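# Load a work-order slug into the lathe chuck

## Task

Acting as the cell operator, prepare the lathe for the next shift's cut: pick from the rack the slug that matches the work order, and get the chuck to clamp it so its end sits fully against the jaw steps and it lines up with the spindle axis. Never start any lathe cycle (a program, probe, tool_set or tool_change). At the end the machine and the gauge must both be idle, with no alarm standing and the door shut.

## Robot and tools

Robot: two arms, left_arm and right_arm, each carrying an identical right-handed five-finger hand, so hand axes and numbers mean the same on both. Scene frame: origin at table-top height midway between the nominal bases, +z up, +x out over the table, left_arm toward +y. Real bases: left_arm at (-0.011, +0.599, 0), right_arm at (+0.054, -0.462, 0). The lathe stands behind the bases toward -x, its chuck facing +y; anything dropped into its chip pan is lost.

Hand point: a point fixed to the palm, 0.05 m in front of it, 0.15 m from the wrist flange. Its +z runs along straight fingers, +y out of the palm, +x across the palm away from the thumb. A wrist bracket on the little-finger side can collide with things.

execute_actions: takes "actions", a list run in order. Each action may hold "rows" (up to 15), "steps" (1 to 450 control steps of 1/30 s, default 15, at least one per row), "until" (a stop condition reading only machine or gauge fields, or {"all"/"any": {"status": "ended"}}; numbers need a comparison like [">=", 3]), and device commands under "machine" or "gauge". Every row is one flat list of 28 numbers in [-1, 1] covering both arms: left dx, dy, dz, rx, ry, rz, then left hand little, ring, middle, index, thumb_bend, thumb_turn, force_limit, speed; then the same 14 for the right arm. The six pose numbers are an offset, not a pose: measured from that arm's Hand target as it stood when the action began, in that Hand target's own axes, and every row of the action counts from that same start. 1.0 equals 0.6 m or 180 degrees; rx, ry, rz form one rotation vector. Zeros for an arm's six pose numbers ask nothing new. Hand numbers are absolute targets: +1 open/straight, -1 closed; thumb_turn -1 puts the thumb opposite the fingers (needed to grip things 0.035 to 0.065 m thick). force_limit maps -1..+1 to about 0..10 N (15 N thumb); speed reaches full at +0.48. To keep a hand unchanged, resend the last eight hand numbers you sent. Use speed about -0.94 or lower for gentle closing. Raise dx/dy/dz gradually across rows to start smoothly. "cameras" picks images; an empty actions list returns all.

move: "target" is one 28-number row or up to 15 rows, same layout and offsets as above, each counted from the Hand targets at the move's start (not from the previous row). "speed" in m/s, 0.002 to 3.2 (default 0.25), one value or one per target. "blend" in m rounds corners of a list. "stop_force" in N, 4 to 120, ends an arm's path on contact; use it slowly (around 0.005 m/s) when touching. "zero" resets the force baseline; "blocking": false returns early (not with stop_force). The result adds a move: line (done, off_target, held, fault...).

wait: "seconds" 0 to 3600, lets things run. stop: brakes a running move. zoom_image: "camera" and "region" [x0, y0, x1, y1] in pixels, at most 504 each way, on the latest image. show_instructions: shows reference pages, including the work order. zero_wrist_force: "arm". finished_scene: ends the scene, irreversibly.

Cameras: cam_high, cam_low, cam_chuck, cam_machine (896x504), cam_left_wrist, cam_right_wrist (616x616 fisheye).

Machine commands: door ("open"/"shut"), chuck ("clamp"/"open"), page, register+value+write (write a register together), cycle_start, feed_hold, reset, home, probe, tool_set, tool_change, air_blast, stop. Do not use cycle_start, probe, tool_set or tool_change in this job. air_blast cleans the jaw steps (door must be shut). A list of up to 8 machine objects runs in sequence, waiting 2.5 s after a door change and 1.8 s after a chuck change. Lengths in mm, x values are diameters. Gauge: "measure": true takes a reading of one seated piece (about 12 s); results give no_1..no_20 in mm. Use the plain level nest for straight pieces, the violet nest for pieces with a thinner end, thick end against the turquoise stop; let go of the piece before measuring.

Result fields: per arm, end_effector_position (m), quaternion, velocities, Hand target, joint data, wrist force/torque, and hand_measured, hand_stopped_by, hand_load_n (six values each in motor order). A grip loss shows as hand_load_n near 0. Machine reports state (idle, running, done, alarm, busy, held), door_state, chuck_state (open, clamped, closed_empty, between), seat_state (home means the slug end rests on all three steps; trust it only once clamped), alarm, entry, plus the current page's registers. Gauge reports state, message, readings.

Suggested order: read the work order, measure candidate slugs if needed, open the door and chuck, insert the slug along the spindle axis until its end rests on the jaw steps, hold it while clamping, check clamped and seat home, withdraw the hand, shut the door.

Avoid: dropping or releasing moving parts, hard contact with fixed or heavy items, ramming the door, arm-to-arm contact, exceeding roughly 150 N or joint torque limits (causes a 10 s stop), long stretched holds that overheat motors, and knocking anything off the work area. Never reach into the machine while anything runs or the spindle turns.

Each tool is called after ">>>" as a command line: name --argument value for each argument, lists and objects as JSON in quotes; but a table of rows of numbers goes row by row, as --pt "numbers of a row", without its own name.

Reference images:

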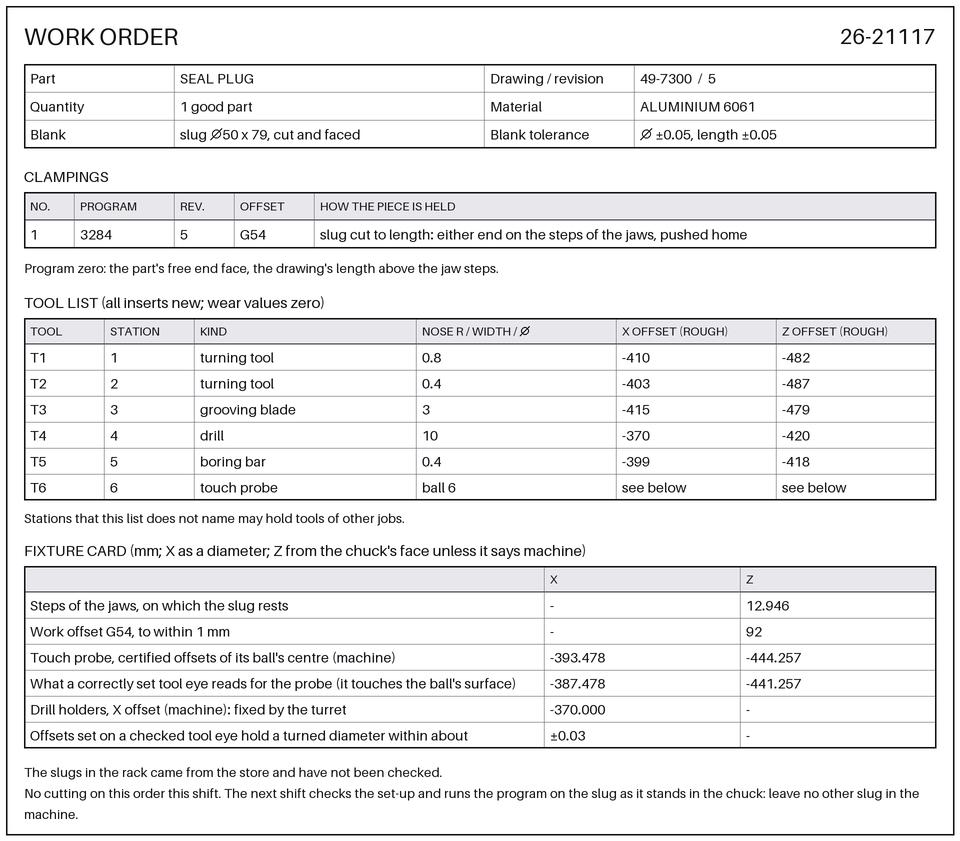

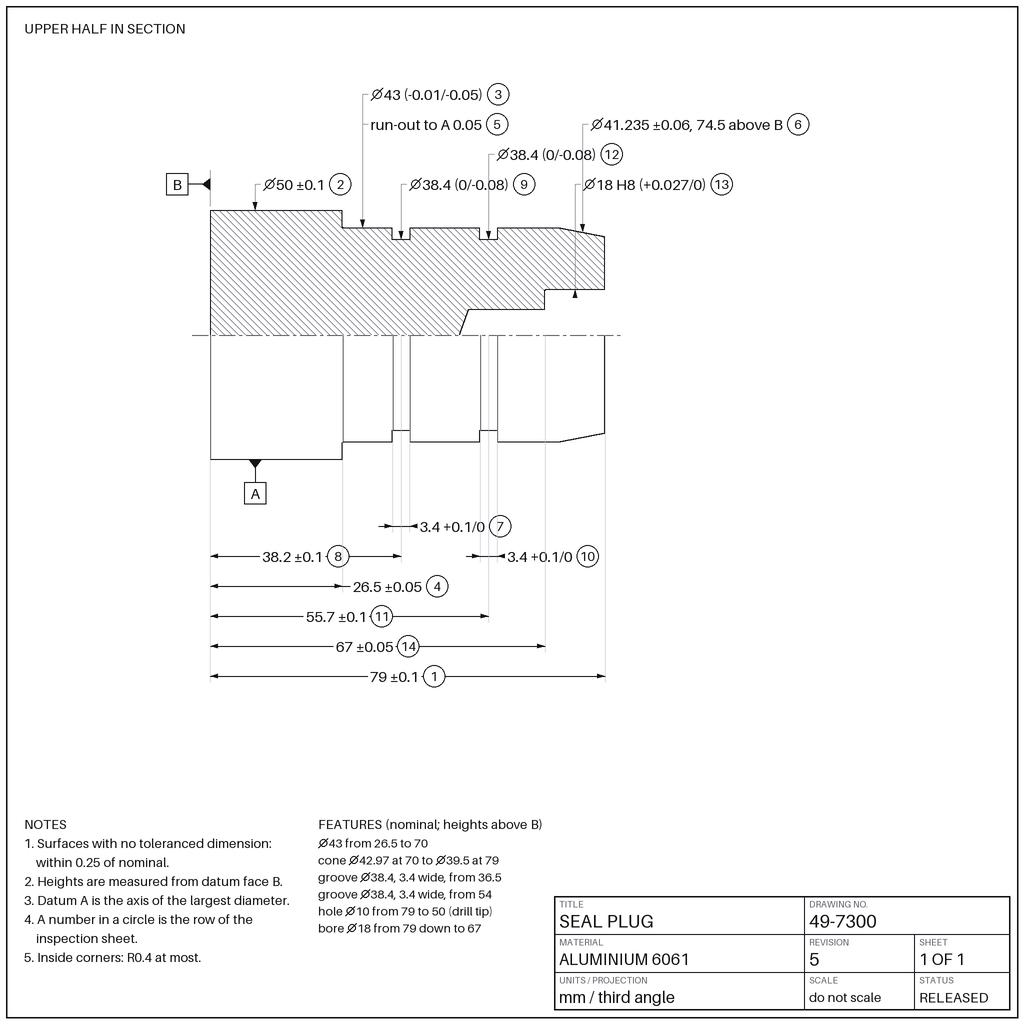

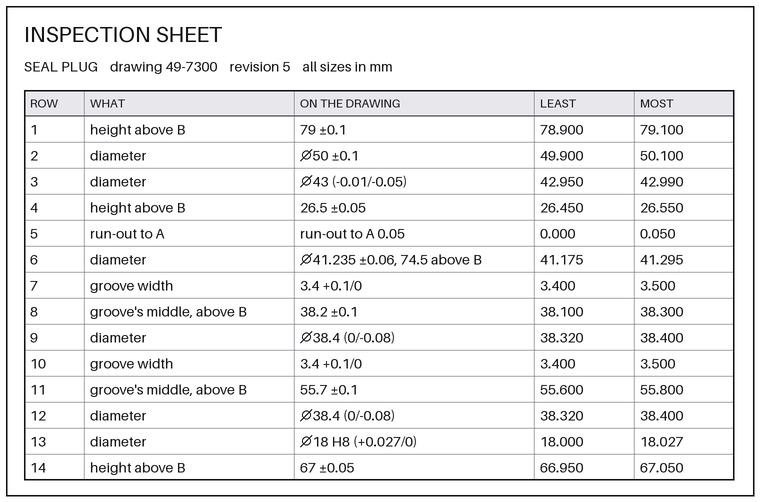

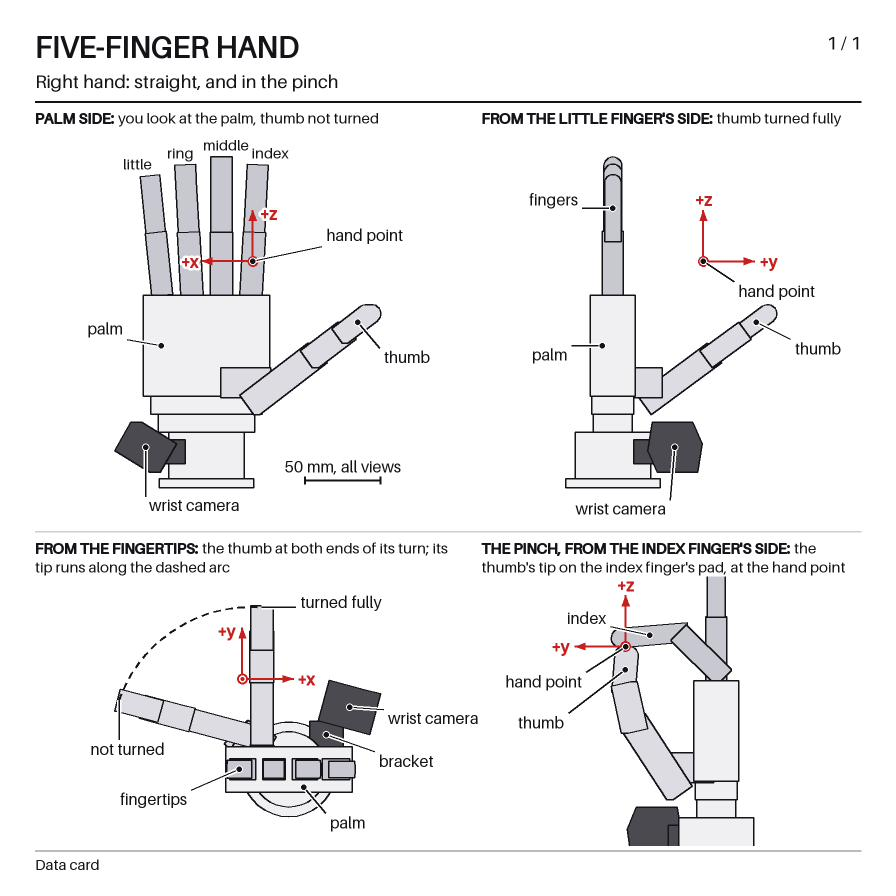

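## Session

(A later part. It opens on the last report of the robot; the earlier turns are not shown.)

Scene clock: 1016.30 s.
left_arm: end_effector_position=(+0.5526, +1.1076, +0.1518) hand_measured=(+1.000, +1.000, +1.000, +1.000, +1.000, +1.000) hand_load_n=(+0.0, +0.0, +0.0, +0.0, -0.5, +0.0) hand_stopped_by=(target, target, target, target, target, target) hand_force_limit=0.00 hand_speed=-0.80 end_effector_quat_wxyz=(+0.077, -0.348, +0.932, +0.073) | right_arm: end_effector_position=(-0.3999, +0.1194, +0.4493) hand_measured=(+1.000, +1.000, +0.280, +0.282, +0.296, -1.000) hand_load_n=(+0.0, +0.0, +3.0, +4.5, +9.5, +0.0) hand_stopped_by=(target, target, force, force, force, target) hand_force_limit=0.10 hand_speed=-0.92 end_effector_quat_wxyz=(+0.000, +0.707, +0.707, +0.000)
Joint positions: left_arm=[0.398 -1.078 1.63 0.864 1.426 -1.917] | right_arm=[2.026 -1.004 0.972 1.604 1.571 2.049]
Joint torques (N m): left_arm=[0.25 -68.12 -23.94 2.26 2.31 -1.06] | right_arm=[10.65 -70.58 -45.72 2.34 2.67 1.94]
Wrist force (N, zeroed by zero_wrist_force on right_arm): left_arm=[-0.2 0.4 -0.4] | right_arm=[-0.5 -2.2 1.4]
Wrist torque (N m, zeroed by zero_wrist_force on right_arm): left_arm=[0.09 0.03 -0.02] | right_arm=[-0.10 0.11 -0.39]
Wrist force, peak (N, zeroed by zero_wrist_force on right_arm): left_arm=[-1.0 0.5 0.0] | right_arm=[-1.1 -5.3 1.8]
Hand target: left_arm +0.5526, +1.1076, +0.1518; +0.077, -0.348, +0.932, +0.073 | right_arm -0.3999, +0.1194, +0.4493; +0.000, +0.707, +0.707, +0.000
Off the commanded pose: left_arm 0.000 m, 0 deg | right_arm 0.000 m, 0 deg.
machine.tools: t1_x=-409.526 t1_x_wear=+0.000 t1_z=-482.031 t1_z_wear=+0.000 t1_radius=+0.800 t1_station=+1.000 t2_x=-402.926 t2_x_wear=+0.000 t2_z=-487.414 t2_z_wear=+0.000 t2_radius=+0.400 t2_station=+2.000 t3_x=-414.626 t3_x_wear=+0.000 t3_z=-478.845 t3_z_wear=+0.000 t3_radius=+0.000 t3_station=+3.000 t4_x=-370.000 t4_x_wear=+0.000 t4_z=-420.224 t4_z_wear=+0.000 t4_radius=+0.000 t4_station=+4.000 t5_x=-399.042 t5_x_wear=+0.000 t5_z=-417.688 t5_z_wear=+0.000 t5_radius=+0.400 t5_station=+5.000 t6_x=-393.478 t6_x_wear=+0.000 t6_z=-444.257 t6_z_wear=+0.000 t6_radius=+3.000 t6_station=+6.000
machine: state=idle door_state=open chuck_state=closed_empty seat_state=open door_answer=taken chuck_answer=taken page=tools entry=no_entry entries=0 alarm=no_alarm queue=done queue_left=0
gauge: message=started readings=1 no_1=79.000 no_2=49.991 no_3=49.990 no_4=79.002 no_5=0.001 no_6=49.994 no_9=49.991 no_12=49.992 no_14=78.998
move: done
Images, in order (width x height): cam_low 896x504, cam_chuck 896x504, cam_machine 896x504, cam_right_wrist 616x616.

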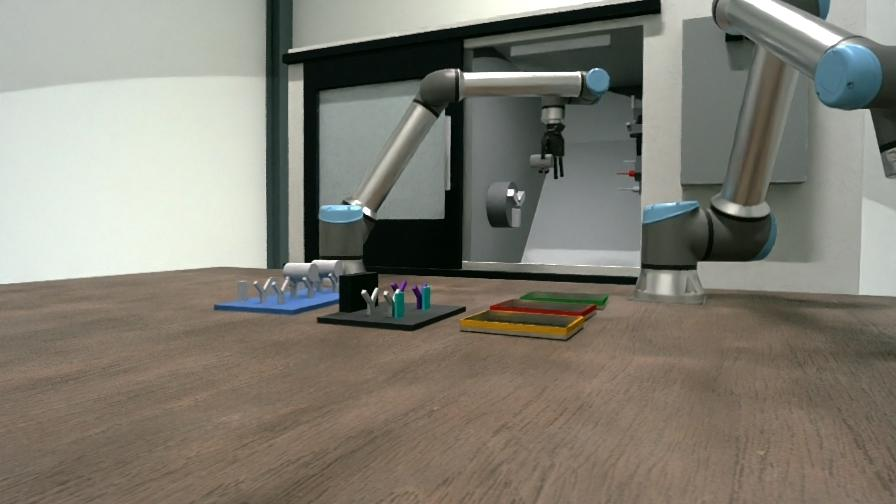

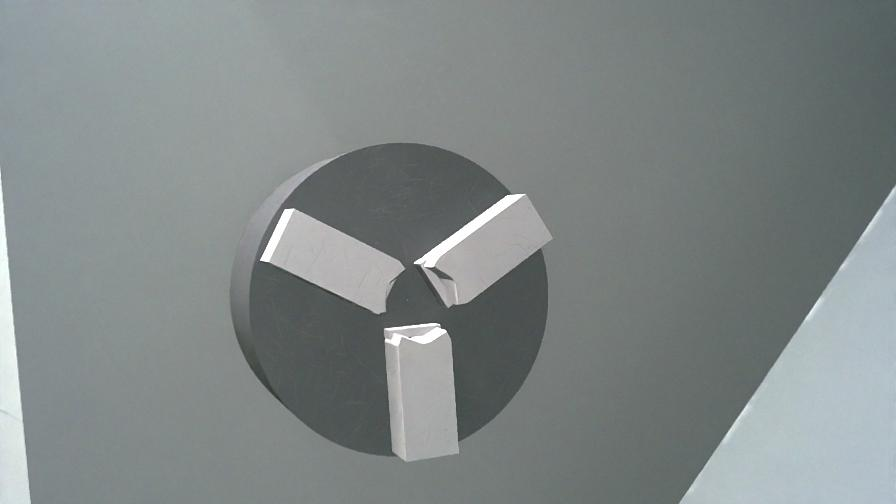

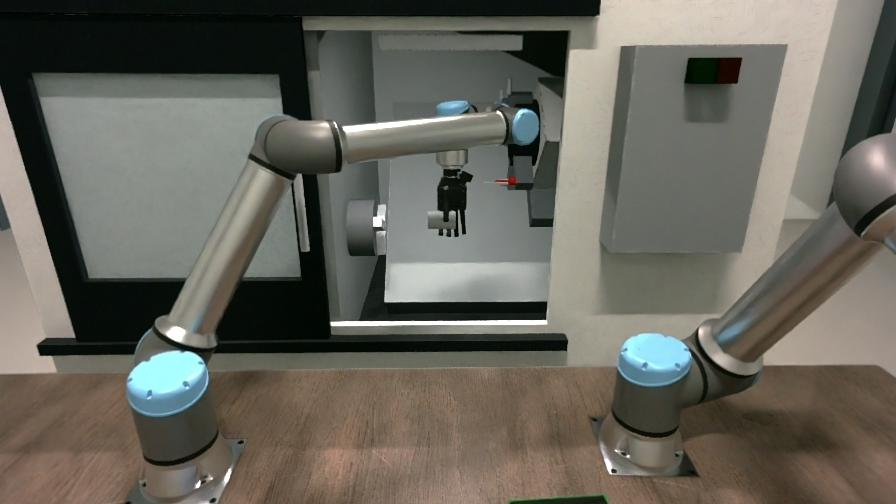

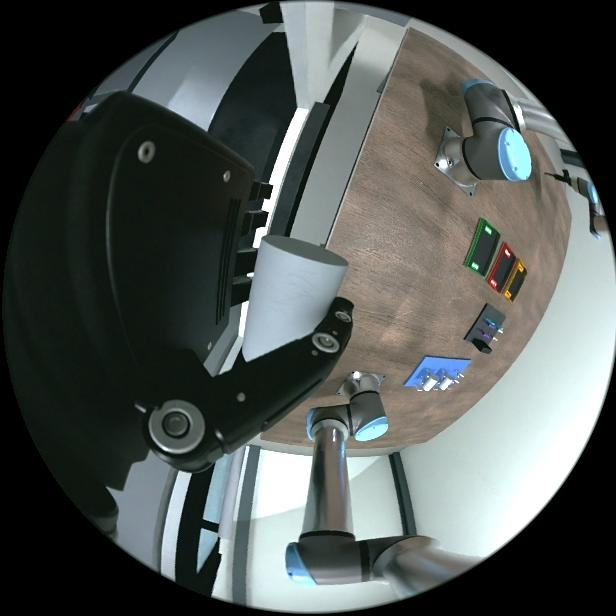

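>>> move --pt "0 0 0 0 0 0 1 1 1 1 1 1 0 -0.8 -0.0983 -0.3667 0.05 0 0 0 1 1 -0.35 -0.35 -0.35 -1 0.1 -0.92" --speed 0.12 --cameras '["cam_chuck","cam_low","cam_machine","cam_right_wrist"]'

>>> zoom_image --camera "cam_machine" --region '[330, 130, 480, 270]'

>>> zoom_image --camera "cam_low" --region '[460, 120, 600, 250]'

Scene clock: 1087.47 s.
left_arm: end_effector_position=(+0.5526, +1.1076, +0.1518) hand_measured=(+1.000, +1.000, +1.000, +1.000, +1.000, +1.000) hand_load_n=(+0.0, +0.0, +0.0, +0.0, -0.5, +0.0) hand_stopped_by=(target, target, target, target, target, target) hand_force_limit=0.00 hand_speed=-0.80 end_effector_quat_wxyz=(+0.077, -0.348, +0.932, +0.073) | right_arm: end_effector_position=(-0.5972, +0.0662, +0.4216) hand_measured=(+1.000, +1.000, +0.280, +0.282, +0.296, -1.000) hand_load_n=(+0.0, +0.0, +3.0, +4.0, +9.0, +0.0) hand_stopped_by=(target, target, force, force, force, target) hand_force_limit=0.10 hand_speed=-0.92 end_effector_quat_wxyz=(+0.000, +0.707, +0.708, +0.000)
Joint positions: left_arm=[0.398 -1.078 1.63 0.864 1.426 -1.917] | right_arm=[2.258 -0.764 0.616 1.719 1.571 2.281]
Joint torques (N m): left_arm=[0.89 -68.69 -23.3 2.29 2.32 -1.09] | right_arm=[0.75 -95.88 -36.02 4.04 -0.35 0.11]
Wrist force (N, zeroed by zero_wrist_force on right_arm): left_arm=[-0.3 0.7 -0.2] | right_arm=[-0.6 -2.2 1.6]
Wrist torque (N m, zeroed by zero_wrist_force on right_arm): left_arm=[0.13 0.04 -0.01] | right_arm=[-0.11 0.12 -0.40]
Wrist force, peak (N, zeroed by zero_wrist_force on right_arm): left_arm=[-0.7 0.8 -0.3] | right_arm=[-3.2 -7.9 3.0]
Hand target: left_arm +0.5526, +1.1076, +0.1518; +0.077, -0.348, +0.932, +0.073 | right_arm -0.5972, +0.0662, +0.4216; +0.000, +0.707, +0.708, +0.000 (not the last commanded pose)
Off the commanded pose: left_arm 0.000 m, 0 deg | right_arm 0.024 m, 0 deg.
FORCE FAULT: contact force on the right arm reached its limit, and that arm stopped for 10 seconds. The contact can be on any part of that arm, not only on its tool. That arm's remaining commands of this call were not run. That arm's target is now where it stood when the stop ended, not its last command. That arm accepts commands again.
machine.tools: t1_x=-409.526 t1_x_wear=+0.000 t1_z=-482.031 t1_z_wear=+0.000 t1_radius=+0.800 t1_station=+1.000 t2_x=-402.926 t2_x_wear=+0.000 t2_z=-487.414 t2_z_wear=+0.000 t2_radius=+0.400 t2_station=+2.000 t3_x=-414.626 t3_x_wear=+0.000 t3_z=-478.845 t3_z_wear=+0.000 t3_radius=+0.000 t3_station=+3.000 t4_x=-370.000 t4_x_wear=+0.000 t4_z=-420.224 t4_z_wear=+0.000 t4_radius=+0.000 t4_station=+4.000 t5_x=-399.042 t5_x_wear=+0.000 t5_z=-417.688 t5_z_wear=+0.000 t5_radius=+0.400 t5_station=+5.000 t6_x=-393.478 t6_x_wear=+0.000 t6_z=-444.257 t6_z_wear=+0.000 t6_radius=+3.000 t6_station=+6.000
machine: state=idle door_state=open chuck_state=closed_empty seat_state=open door_answer=taken chuck_answer=taken page=tools entry=no_entry entries=0 alarm=no_alarm queue=done queue_left=0
gauge: message=started readings=1 no_1=79.000 no_2=49.991 no_3=49.990 no_4=79.002 no_5=0.001 no_6=49.994 no_9=49.991 no_12=49.992 no_14=78.998
move: fault (right_arm)
Images, in order (width x height): cam_low 896x504, cam_chuck 896x504, cam_machine 896x504, cam_right_wrist 616x616.

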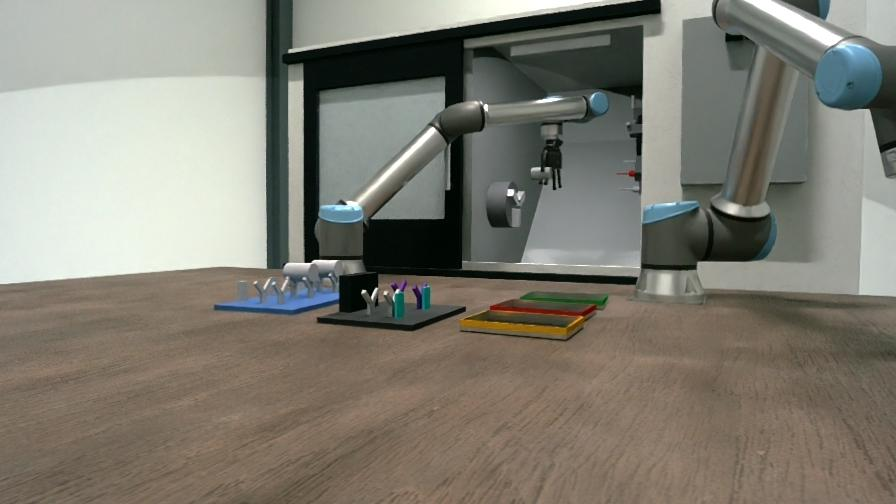

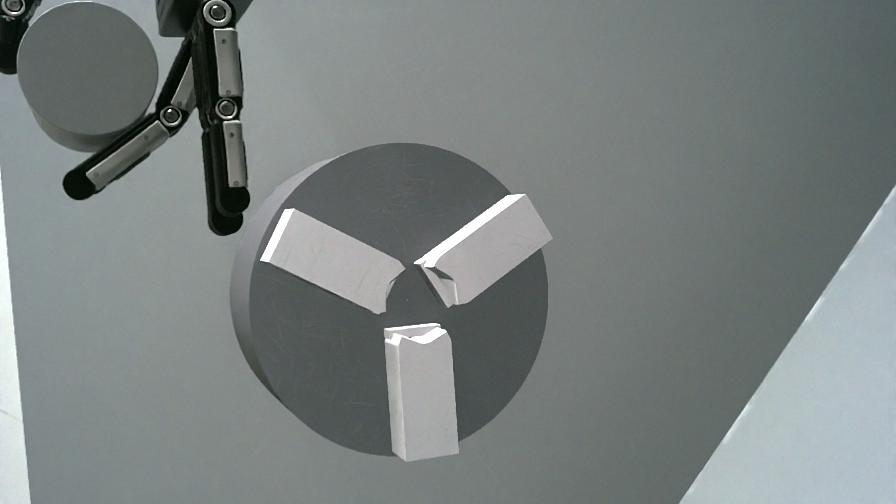

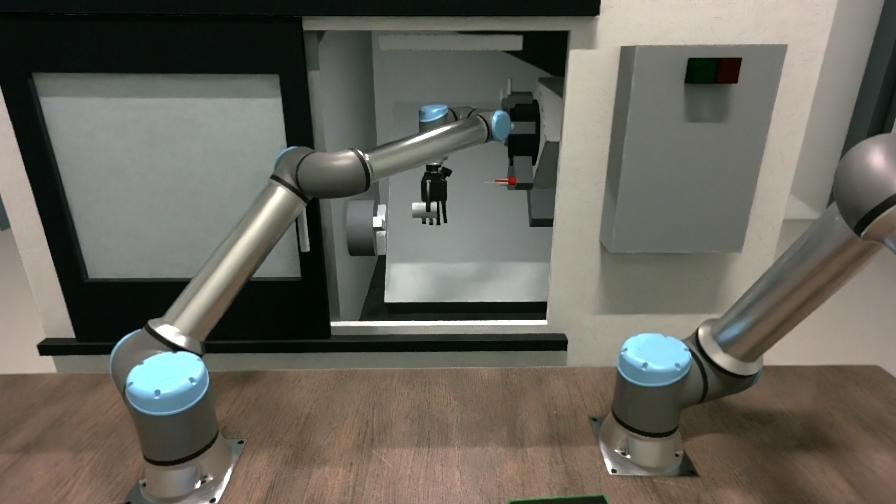

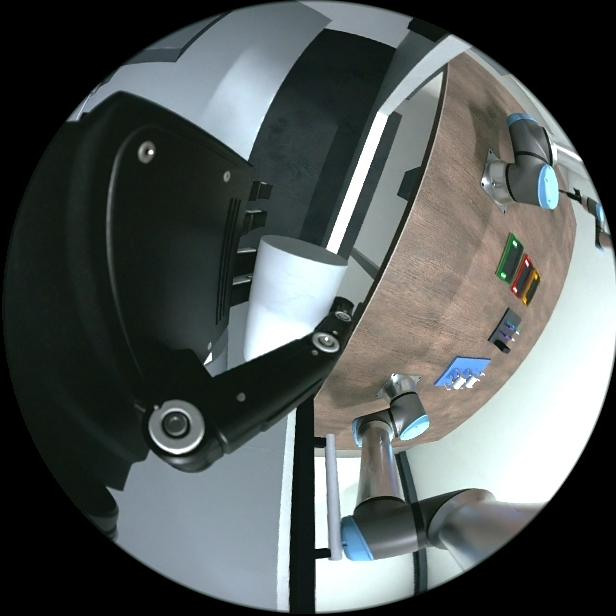

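Scaled by 3.360 from the camera's image (finer frame: 1280x720).

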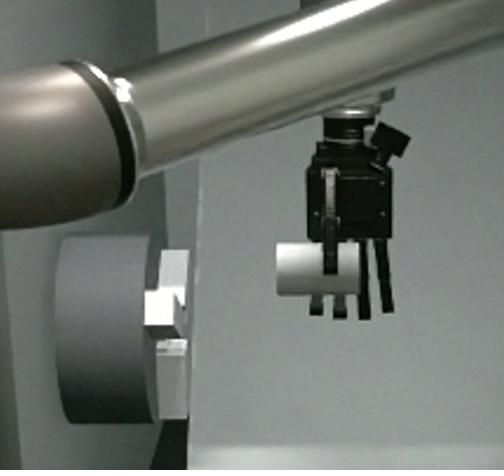

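Scaled by 3.600 from the camera's image (finer frame: 1280x720).

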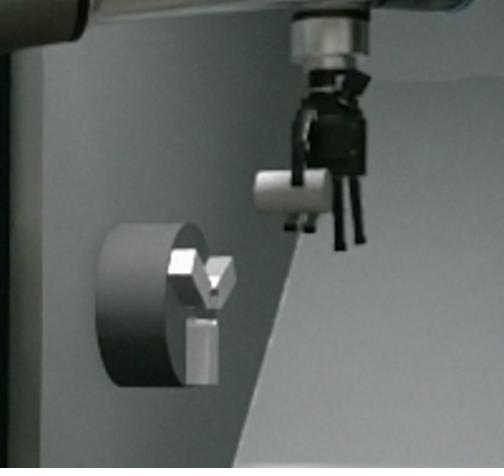

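>>> move --pt "0 0 0 0 0 0 1 1 1 1 1 1 0 -0.8 0.088 0.3287 -0.0457 0 0 0 1 1 -0.35 -0.35 -0.35 -1 0.1 -0.92" --speed 0.1 --cameras '["cam_machine","cam_right_wrist"]'

>>> zoom_image --camera "cam_right_wrist" --region '[220, 170, 440, 390]'

Scene clock: 1173.07 s.
left_arm: end_effector_position=(+0.5526, +1.1076, +0.1518) hand_measured=(+1.000, +1.000, +1.000, +1.000, +1.000, +1.000) hand_load_n=(+0.0, +0.0, +0.0, +0.0, +0.0, +0.0) hand_stopped_by=(target, target, target, target, target, target) hand_force_limit=0.00 hand_speed=-0.80 end_effector_quat_wxyz=(+0.077, -0.348, +0.932, +0.073) | right_arm: end_effector_position=(-0.4001, +0.1193, +0.4490) hand_measured=(+1.000, +1.000, +0.280, +0.282, +0.296, -1.000) hand_load_n=(+0.0, +0.0, +3.0, +4.0, +9.0, +0.0) hand_stopped_by=(target, target, force, force, force, target) hand_force_limit=0.10 hand_speed=-0.92 end_effector_quat_wxyz=(+0.000, +0.707, +0.708, +0.000)
Joint positions: left_arm=[0.398 -1.078 1.63 0.864 1.426 -1.917] | right_arm=[2.027 -1.004 0.972 1.603 1.571 2.049]
Joint torques (N m): left_arm=[1.38 -68.83 -23.66 2.2 2.41 -1.03] | right_arm=[9.69 -71.85 -46.42 7.39 -1.43 2.47]
Wrist force (N, zeroed by zero_wrist_force on right_arm): left_arm=[-0.1 0.4 -0.2] | right_arm=[-0.4 -2.3 1.5]
Wrist torque (N m, zeroed by zero_wrist_force on right_arm): left_arm=[0.08 0.01 -0.01] | right_arm=[-0.11 0.10 -0.05]
Wrist force, peak (N, zeroed by zero_wrist_force on right_arm): left_arm=[-0.7 0.7 -0.5] | right_arm=[-1.4 -4.0 1.7]
Hand target: left_arm +0.5526, +1.1076, +0.1518; +0.077, -0.348, +0.932, +0.073 | right_arm -0.4001, +0.1193, +0.4491; +0.000, +0.707, +0.708, +0.000
Off the commanded pose: left_arm 0.000 m, 0 deg | right_arm 0.000 m, 0 deg.
machine.tools: t1_x=-409.526 t1_x_wear=+0.000 t1_z=-482.031 t1_z_wear=+0.000 t1_radius=+0.800 t1_station=+1.000 t2_x=-402.926 t2_x_wear=+0.000 t2_z=-487.414 t2_z_wear=+0.000 t2_radius=+0.400 t2_station=+2.000 t3_x=-414.626 t3_x_wear=+0.000 t3_z=-478.845 t3_z_wear=+0.000 t3_radius=+0.000 t3_station=+3.000 t4_x=-370.000 t4_x_wear=+0.000 t4_z=-420.224 t4_z_wear=+0.000 t4_radius=+0.000 t4_station=+4.000 t5_x=-399.042 t5_x_wear=+0.000 t5_z=-417.688 t5_z_wear=+0.000 t5_radius=+0.400 t5_station=+5.000 t6_x=-393.478 t6_x_wear=+0.000 t6_z=-444.257 t6_z_wear=+0.000 t6_radius=+3.000 t6_station=+6.000
machine: state=idle door_state=open chuck_state=closed_empty seat_state=open door_answer=taken chuck_answer=taken page=tools entry=no_entry entries=0 alarm=no_alarm queue=done queue_left=0
gauge: message=started readings=1 no_1=79.000 no_2=49.991 no_3=49.990 no_4=79.002 no_5=0.001 no_6=49.994 no_9=49.991 no_12=49.992 no_14=78.998
move: done

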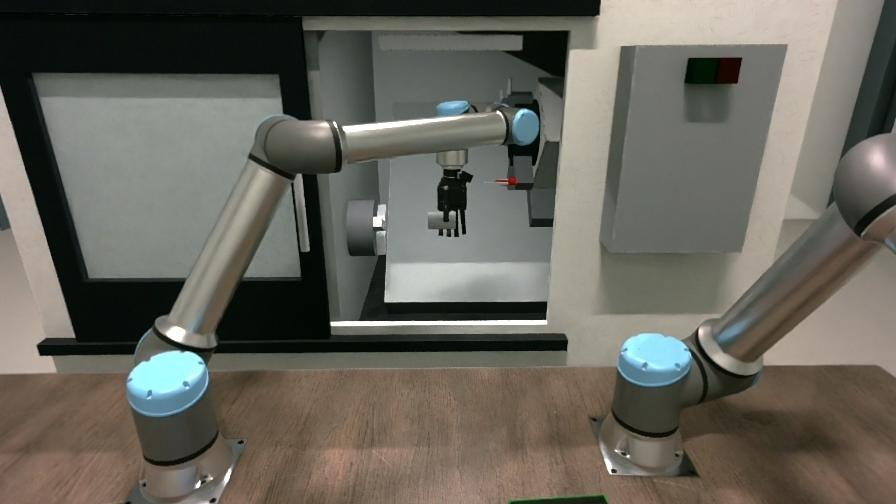

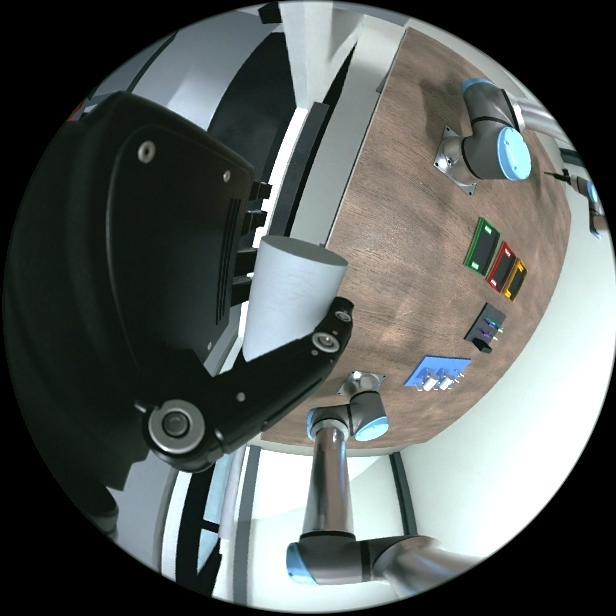

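Scaled by 2.291 from the camera's image (finer frame: 880x880).

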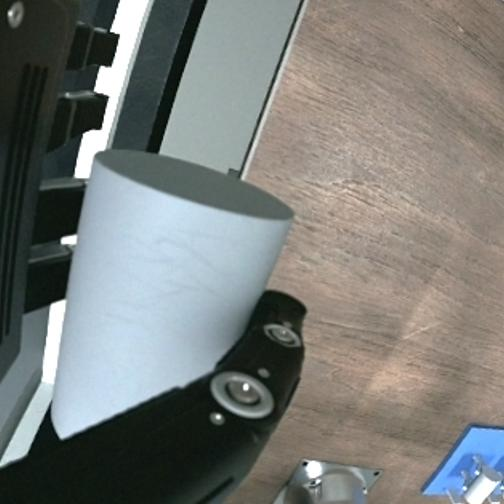

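>>> move --pt "0 0 0 0 0 0 1 1 1 1 1 1 0 -0.8 0 -0.083 0.015 0.5 0 0 1 1 -0.35 -0.35 -0.35 -1 0.1 -0.92" --speed 0.15 --cameras '["cam_machine","cam_right_wrist","cam_low","cam_chuck"]'

>>> zoom_image --camera "cam_right_wrist" --region '[220, 170, 440, 390]'

Scene clock: 1196.57 s.
left_arm: end_effector_position=(+0.5526, +1.1076, +0.1518) hand_measured=(+1.000, +1.000, +1.000, +1.000, +1.000, +1.000) hand_load_n=(+0.0, +0.0, +0.0, +0.0, +0.0, +0.0) hand_stopped_by=(target, target, target, target, target, target) hand_force_limit=0.00 hand_speed=-0.80 end_effector_quat_wxyz=(+0.077, -0.348, +0.932, +0.073) | right_arm: end_effector_position=(-0.4499, +0.1192, +0.4401) hand_measured=(+1.000, +1.000, +0.280, +0.282, +0.296, -1.000) hand_load_n=(+0.0, +0.0, +2.0, +2.0, +10.0, +0.0) hand_stopped_by=(target, target, force, force, force, target) hand_force_limit=0.10 hand_speed=-0.92 end_effector_quat_wxyz=(+0.499, -0.500, -0.501, +0.500)
Joint positions: left_arm=[0.398 -1.078 1.63 0.864 1.426 -1.917] | right_arm=[1.648 -1.428 1.724 -0.286 0.099 3.131]
Joint torques (N m): left_arm=[1.79 -68.24 -23.44 2.39 2.41 -1.08] | right_arm=[-6.07 -40.71 -47.97 -2.34 -1.08 2.22]
Wrist force (N, zeroed by zero_wrist_force on right_arm): left_arm=[-0.4 0.2 0.3] | right_arm=[-1.9 2.1 -2.5]
Wrist torque (N m, zeroed by zero_wrist_force on right_arm): left_arm=[0.02 0.03 -0.03] | right_arm=[0.16 0.26 -0.40]
Wrist force, peak (N, zeroed by zero_wrist_force on right_arm): left_arm=[-0.5 0.9 -0.4] | right_arm=[-3.5 1.9 -2.0]
Hand target: left_arm +0.5526, +1.1076, +0.1518; +0.077, -0.348, +0.932, +0.073 | right_arm -0.4499, +0.1192, +0.4400; +0.500, -0.500, -0.500, +0.500
Off the commanded pose: left_arm 0.000 m, 0 deg | right_arm 0.000 m, 0 deg.
machine.tools: t1_x=-409.526 t1_x_wear=+0.000 t1_z=-482.031 t1_z_wear=+0.000 t1_radius=+0.800 t1_station=+1.000 t2_x=-402.926 t2_x_wear=+0.000 t2_z=-487.414 t2_z_wear=+0.000 t2_radius=+0.400 t2_station=+2.000 t3_x=-414.626 t3_x_wear=+0.000 t3_z=-478.845 t3_z_wear=+0.000 t3_radius=+0.000 t3_station=+3.000 t4_x=-370.000 t4_x_wear=+0.000 t4_z=-420.224 t4_z_wear=+0.000 t4_radius=+0.000 t4_station=+4.000 t5_x=-399.042 t5_x_wear=+0.000 t5_z=-417.688 t5_z_wear=+0.000 t5_radius=+0.400 t5_station=+5.000 t6_x=-393.478 t6_x_wear=+0.000 t6_z=-444.257 t6_z_wear=+0.000 t6_radius=+3.000 t6_station=+6.000
machine: state=idle door_state=open chuck_state=closed_empty seat_state=open door_answer=taken chuck_answer=taken page=tools entry=no_entry entries=0 alarm=no_alarm queue=done queue_left=0
gauge: message=started readings=1 no_1=79.000 no_2=49.991 no_3=49.990 no_4=79.002 no_5=0.001 no_6=49.994 no_9=49.991 no_12=49.992 no_14=78.998
move: done
Images, in order (width x height): cam_low 896x504, cam_chuck 896x504, cam_machine 896x504, cam_right_wrist 616x616.

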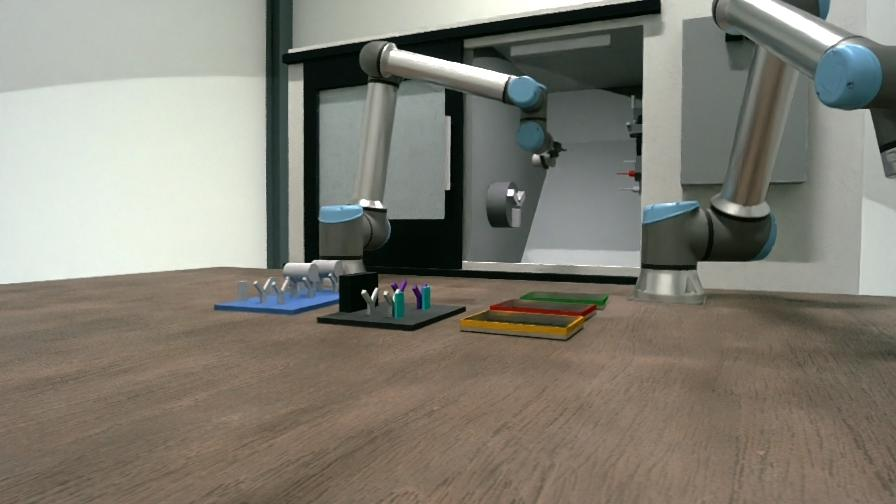

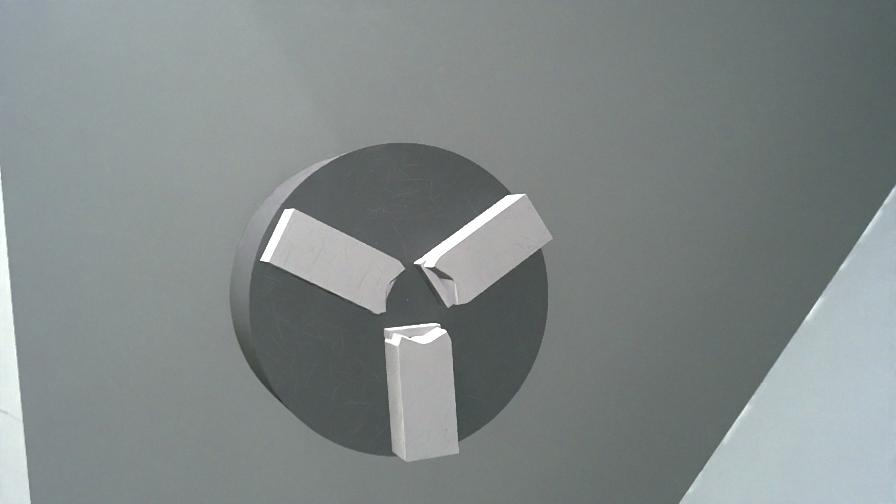

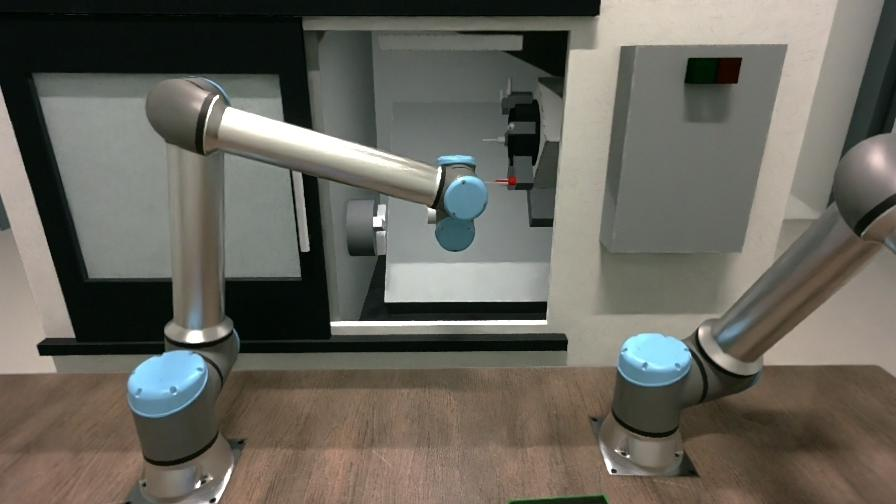

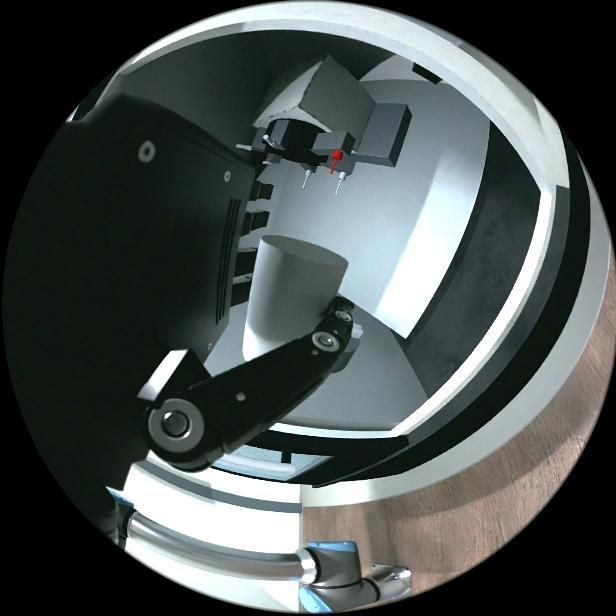

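Scaled by 2.291 from the camera's image (finer frame: 880x880).

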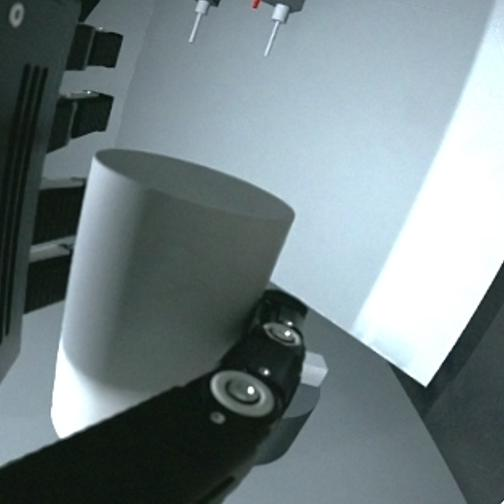

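>>> move --pt "0 0 0 0 0 0 1 1 1 1 1 1 0 -0.8 -0.065 0.1333 0.25 0 0 0 1 1 -0.35 -0.35 -0.35 -1 0.1 -0.92" --speed 0.08 --cameras '["cam_machine","cam_right_wrist","cam_low","cam_chuck"]'

Scene clock: 1211.10 s.
left_arm: end_effector_position=(+0.5526, +1.1076, +0.1518) hand_measured=(+1.000, +1.000, +1.000, +1.000, +1.000, +1.000) hand_load_n=(+0.0, +0.0, +0.0, +0.0, +0.0, +0.0) hand_stopped_by=(target, target, target, target, target, target) hand_force_limit=0.00 hand_speed=-0.80 end_effector_quat_wxyz=(+0.077, -0.348, +0.932, +0.073) | right_arm: end_effector_position=(-0.5998, +0.0801, +0.3600) hand_measured=(+1.000, +1.000, +0.280, +0.282, +0.296, -1.000) hand_load_n=(+0.0, +0.0, +2.0, +2.0, +10.0, +0.0) hand_stopped_by=(target, target, force, force, force, target) hand_force_limit=0.10 hand_speed=-0.92 end_effector_quat_wxyz=(+0.500, -0.500, -0.500, +0.500)
Joint positions: left_arm=[0.398 -1.078 1.63 0.864 1.426 -1.917] | right_arm=[1.886 -1.326 1.751 -0.424 0.338 3.141]
Joint torques (N m): left_arm=[1.7 -69.62 -23.7 2.25 2.3 -1.06] | right_arm=[-10.47 -71.74 -41.82 1.36 -2.16 3.33]
Wrist force (N, zeroed by zero_wrist_force on right_arm): left_arm=[-0.3 0.7 -0.6] | right_arm=[-1.9 1.2 -2.3]
Wrist torque (N m, zeroed by zero_wrist_force on right_arm): left_arm=[0.15 0.05 -0.01] | right_arm=[-0.03 0.24 -0.42]
Wrist force, peak (N, zeroed by zero_wrist_force on right_arm): left_arm=[-0.7 0.6 -0.2] | right_arm=[-2.3 1.5 -3.3]
Hand target: left_arm +0.5526, +1.1076, +0.1518; +0.077, -0.348, +0.932, +0.073 | right_arm -0.5998, +0.0800, +0.3601; +0.500, -0.500, -0.500, +0.500
Off the commanded pose: left_arm 0.000 m, 0 deg | right_arm 0.000 m, 0 deg.
machine.tools: t1_x=-409.526 t1_x_wear=+0.000 t1_z=-482.031 t1_z_wear=+0.000 t1_radius=+0.800 t1_station=+1.000 t2_x=-402.926 t2_x_wear=+0.000 t2_z=-487.414 t2_z_wear=+0.000 t2_radius=+0.400 t2_station=+2.000 t3_x=-414.626 t3_x_wear=+0.000 t3_z=-478.845 t3_z_wear=+0.000 t3_radius=+0.000 t3_station=+3.000 t4_x=-370.000 t4_x_wear=+0.000 t4_z=-420.224 t4_z_wear=+0.000 t4_radius=+0.000 t4_station=+4.000 t5_x=-399.042 t5_x_wear=+0.000 t5_z=-417.688 t5_z_wear=+0.000 t5_radius=+0.400 t5_station=+5.000 t6_x=-393.478 t6_x_wear=+0.000 t6_z=-444.257 t6_z_wear=+0.000 t6_radius=+3.000 t6_station=+6.000
machine: state=idle door_state=open chuck_state=closed_empty seat_state=open door_answer=taken chuck_answer=taken page=tools entry=no_entry entries=0 alarm=no_alarm queue=done queue_left=0
gauge: message=started readings=1 no_1=79.000 no_2=49.991 no_3=49.990 no_4=79.002 no_5=0.001 no_6=49.994 no_9=49.991 no_12=49.992 no_14=78.998
move: done
Images, in order (width x height): cam_low 896x504, cam_chuck 896x504, cam_machine 896x504, cam_right_wrist 616x616.

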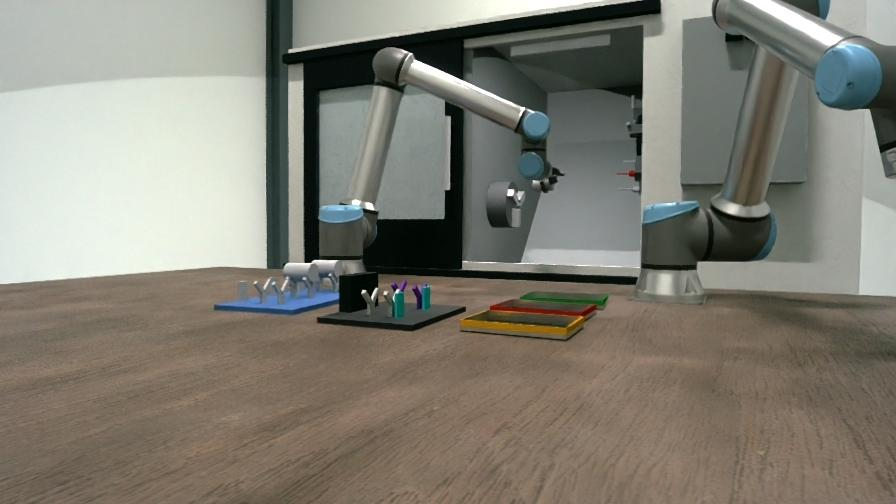

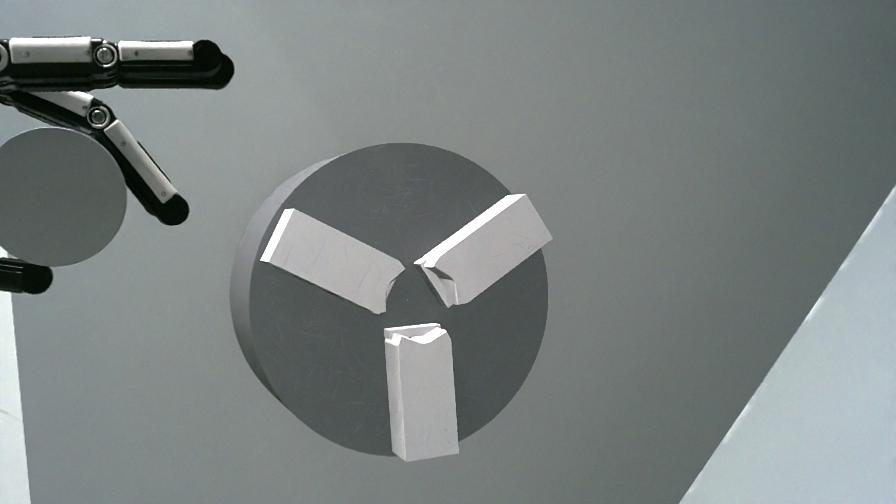

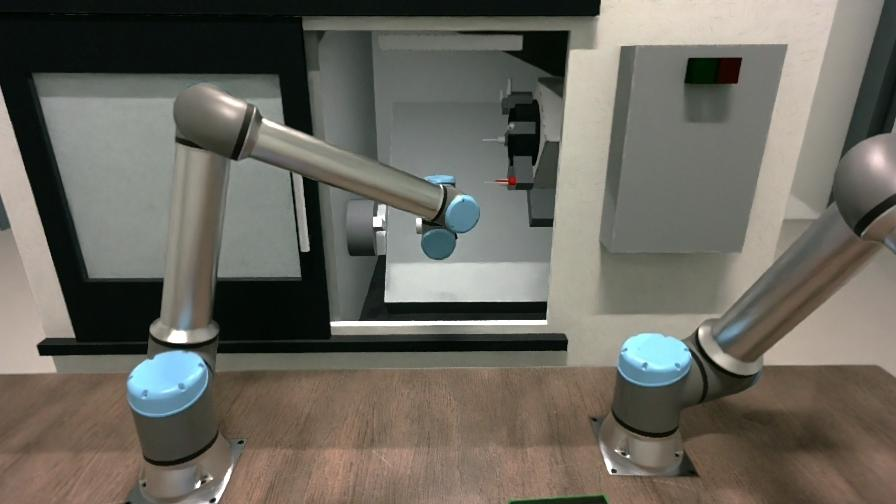

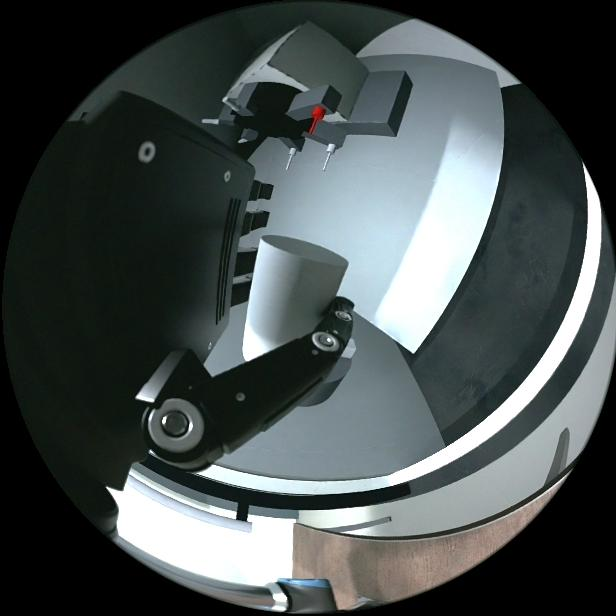

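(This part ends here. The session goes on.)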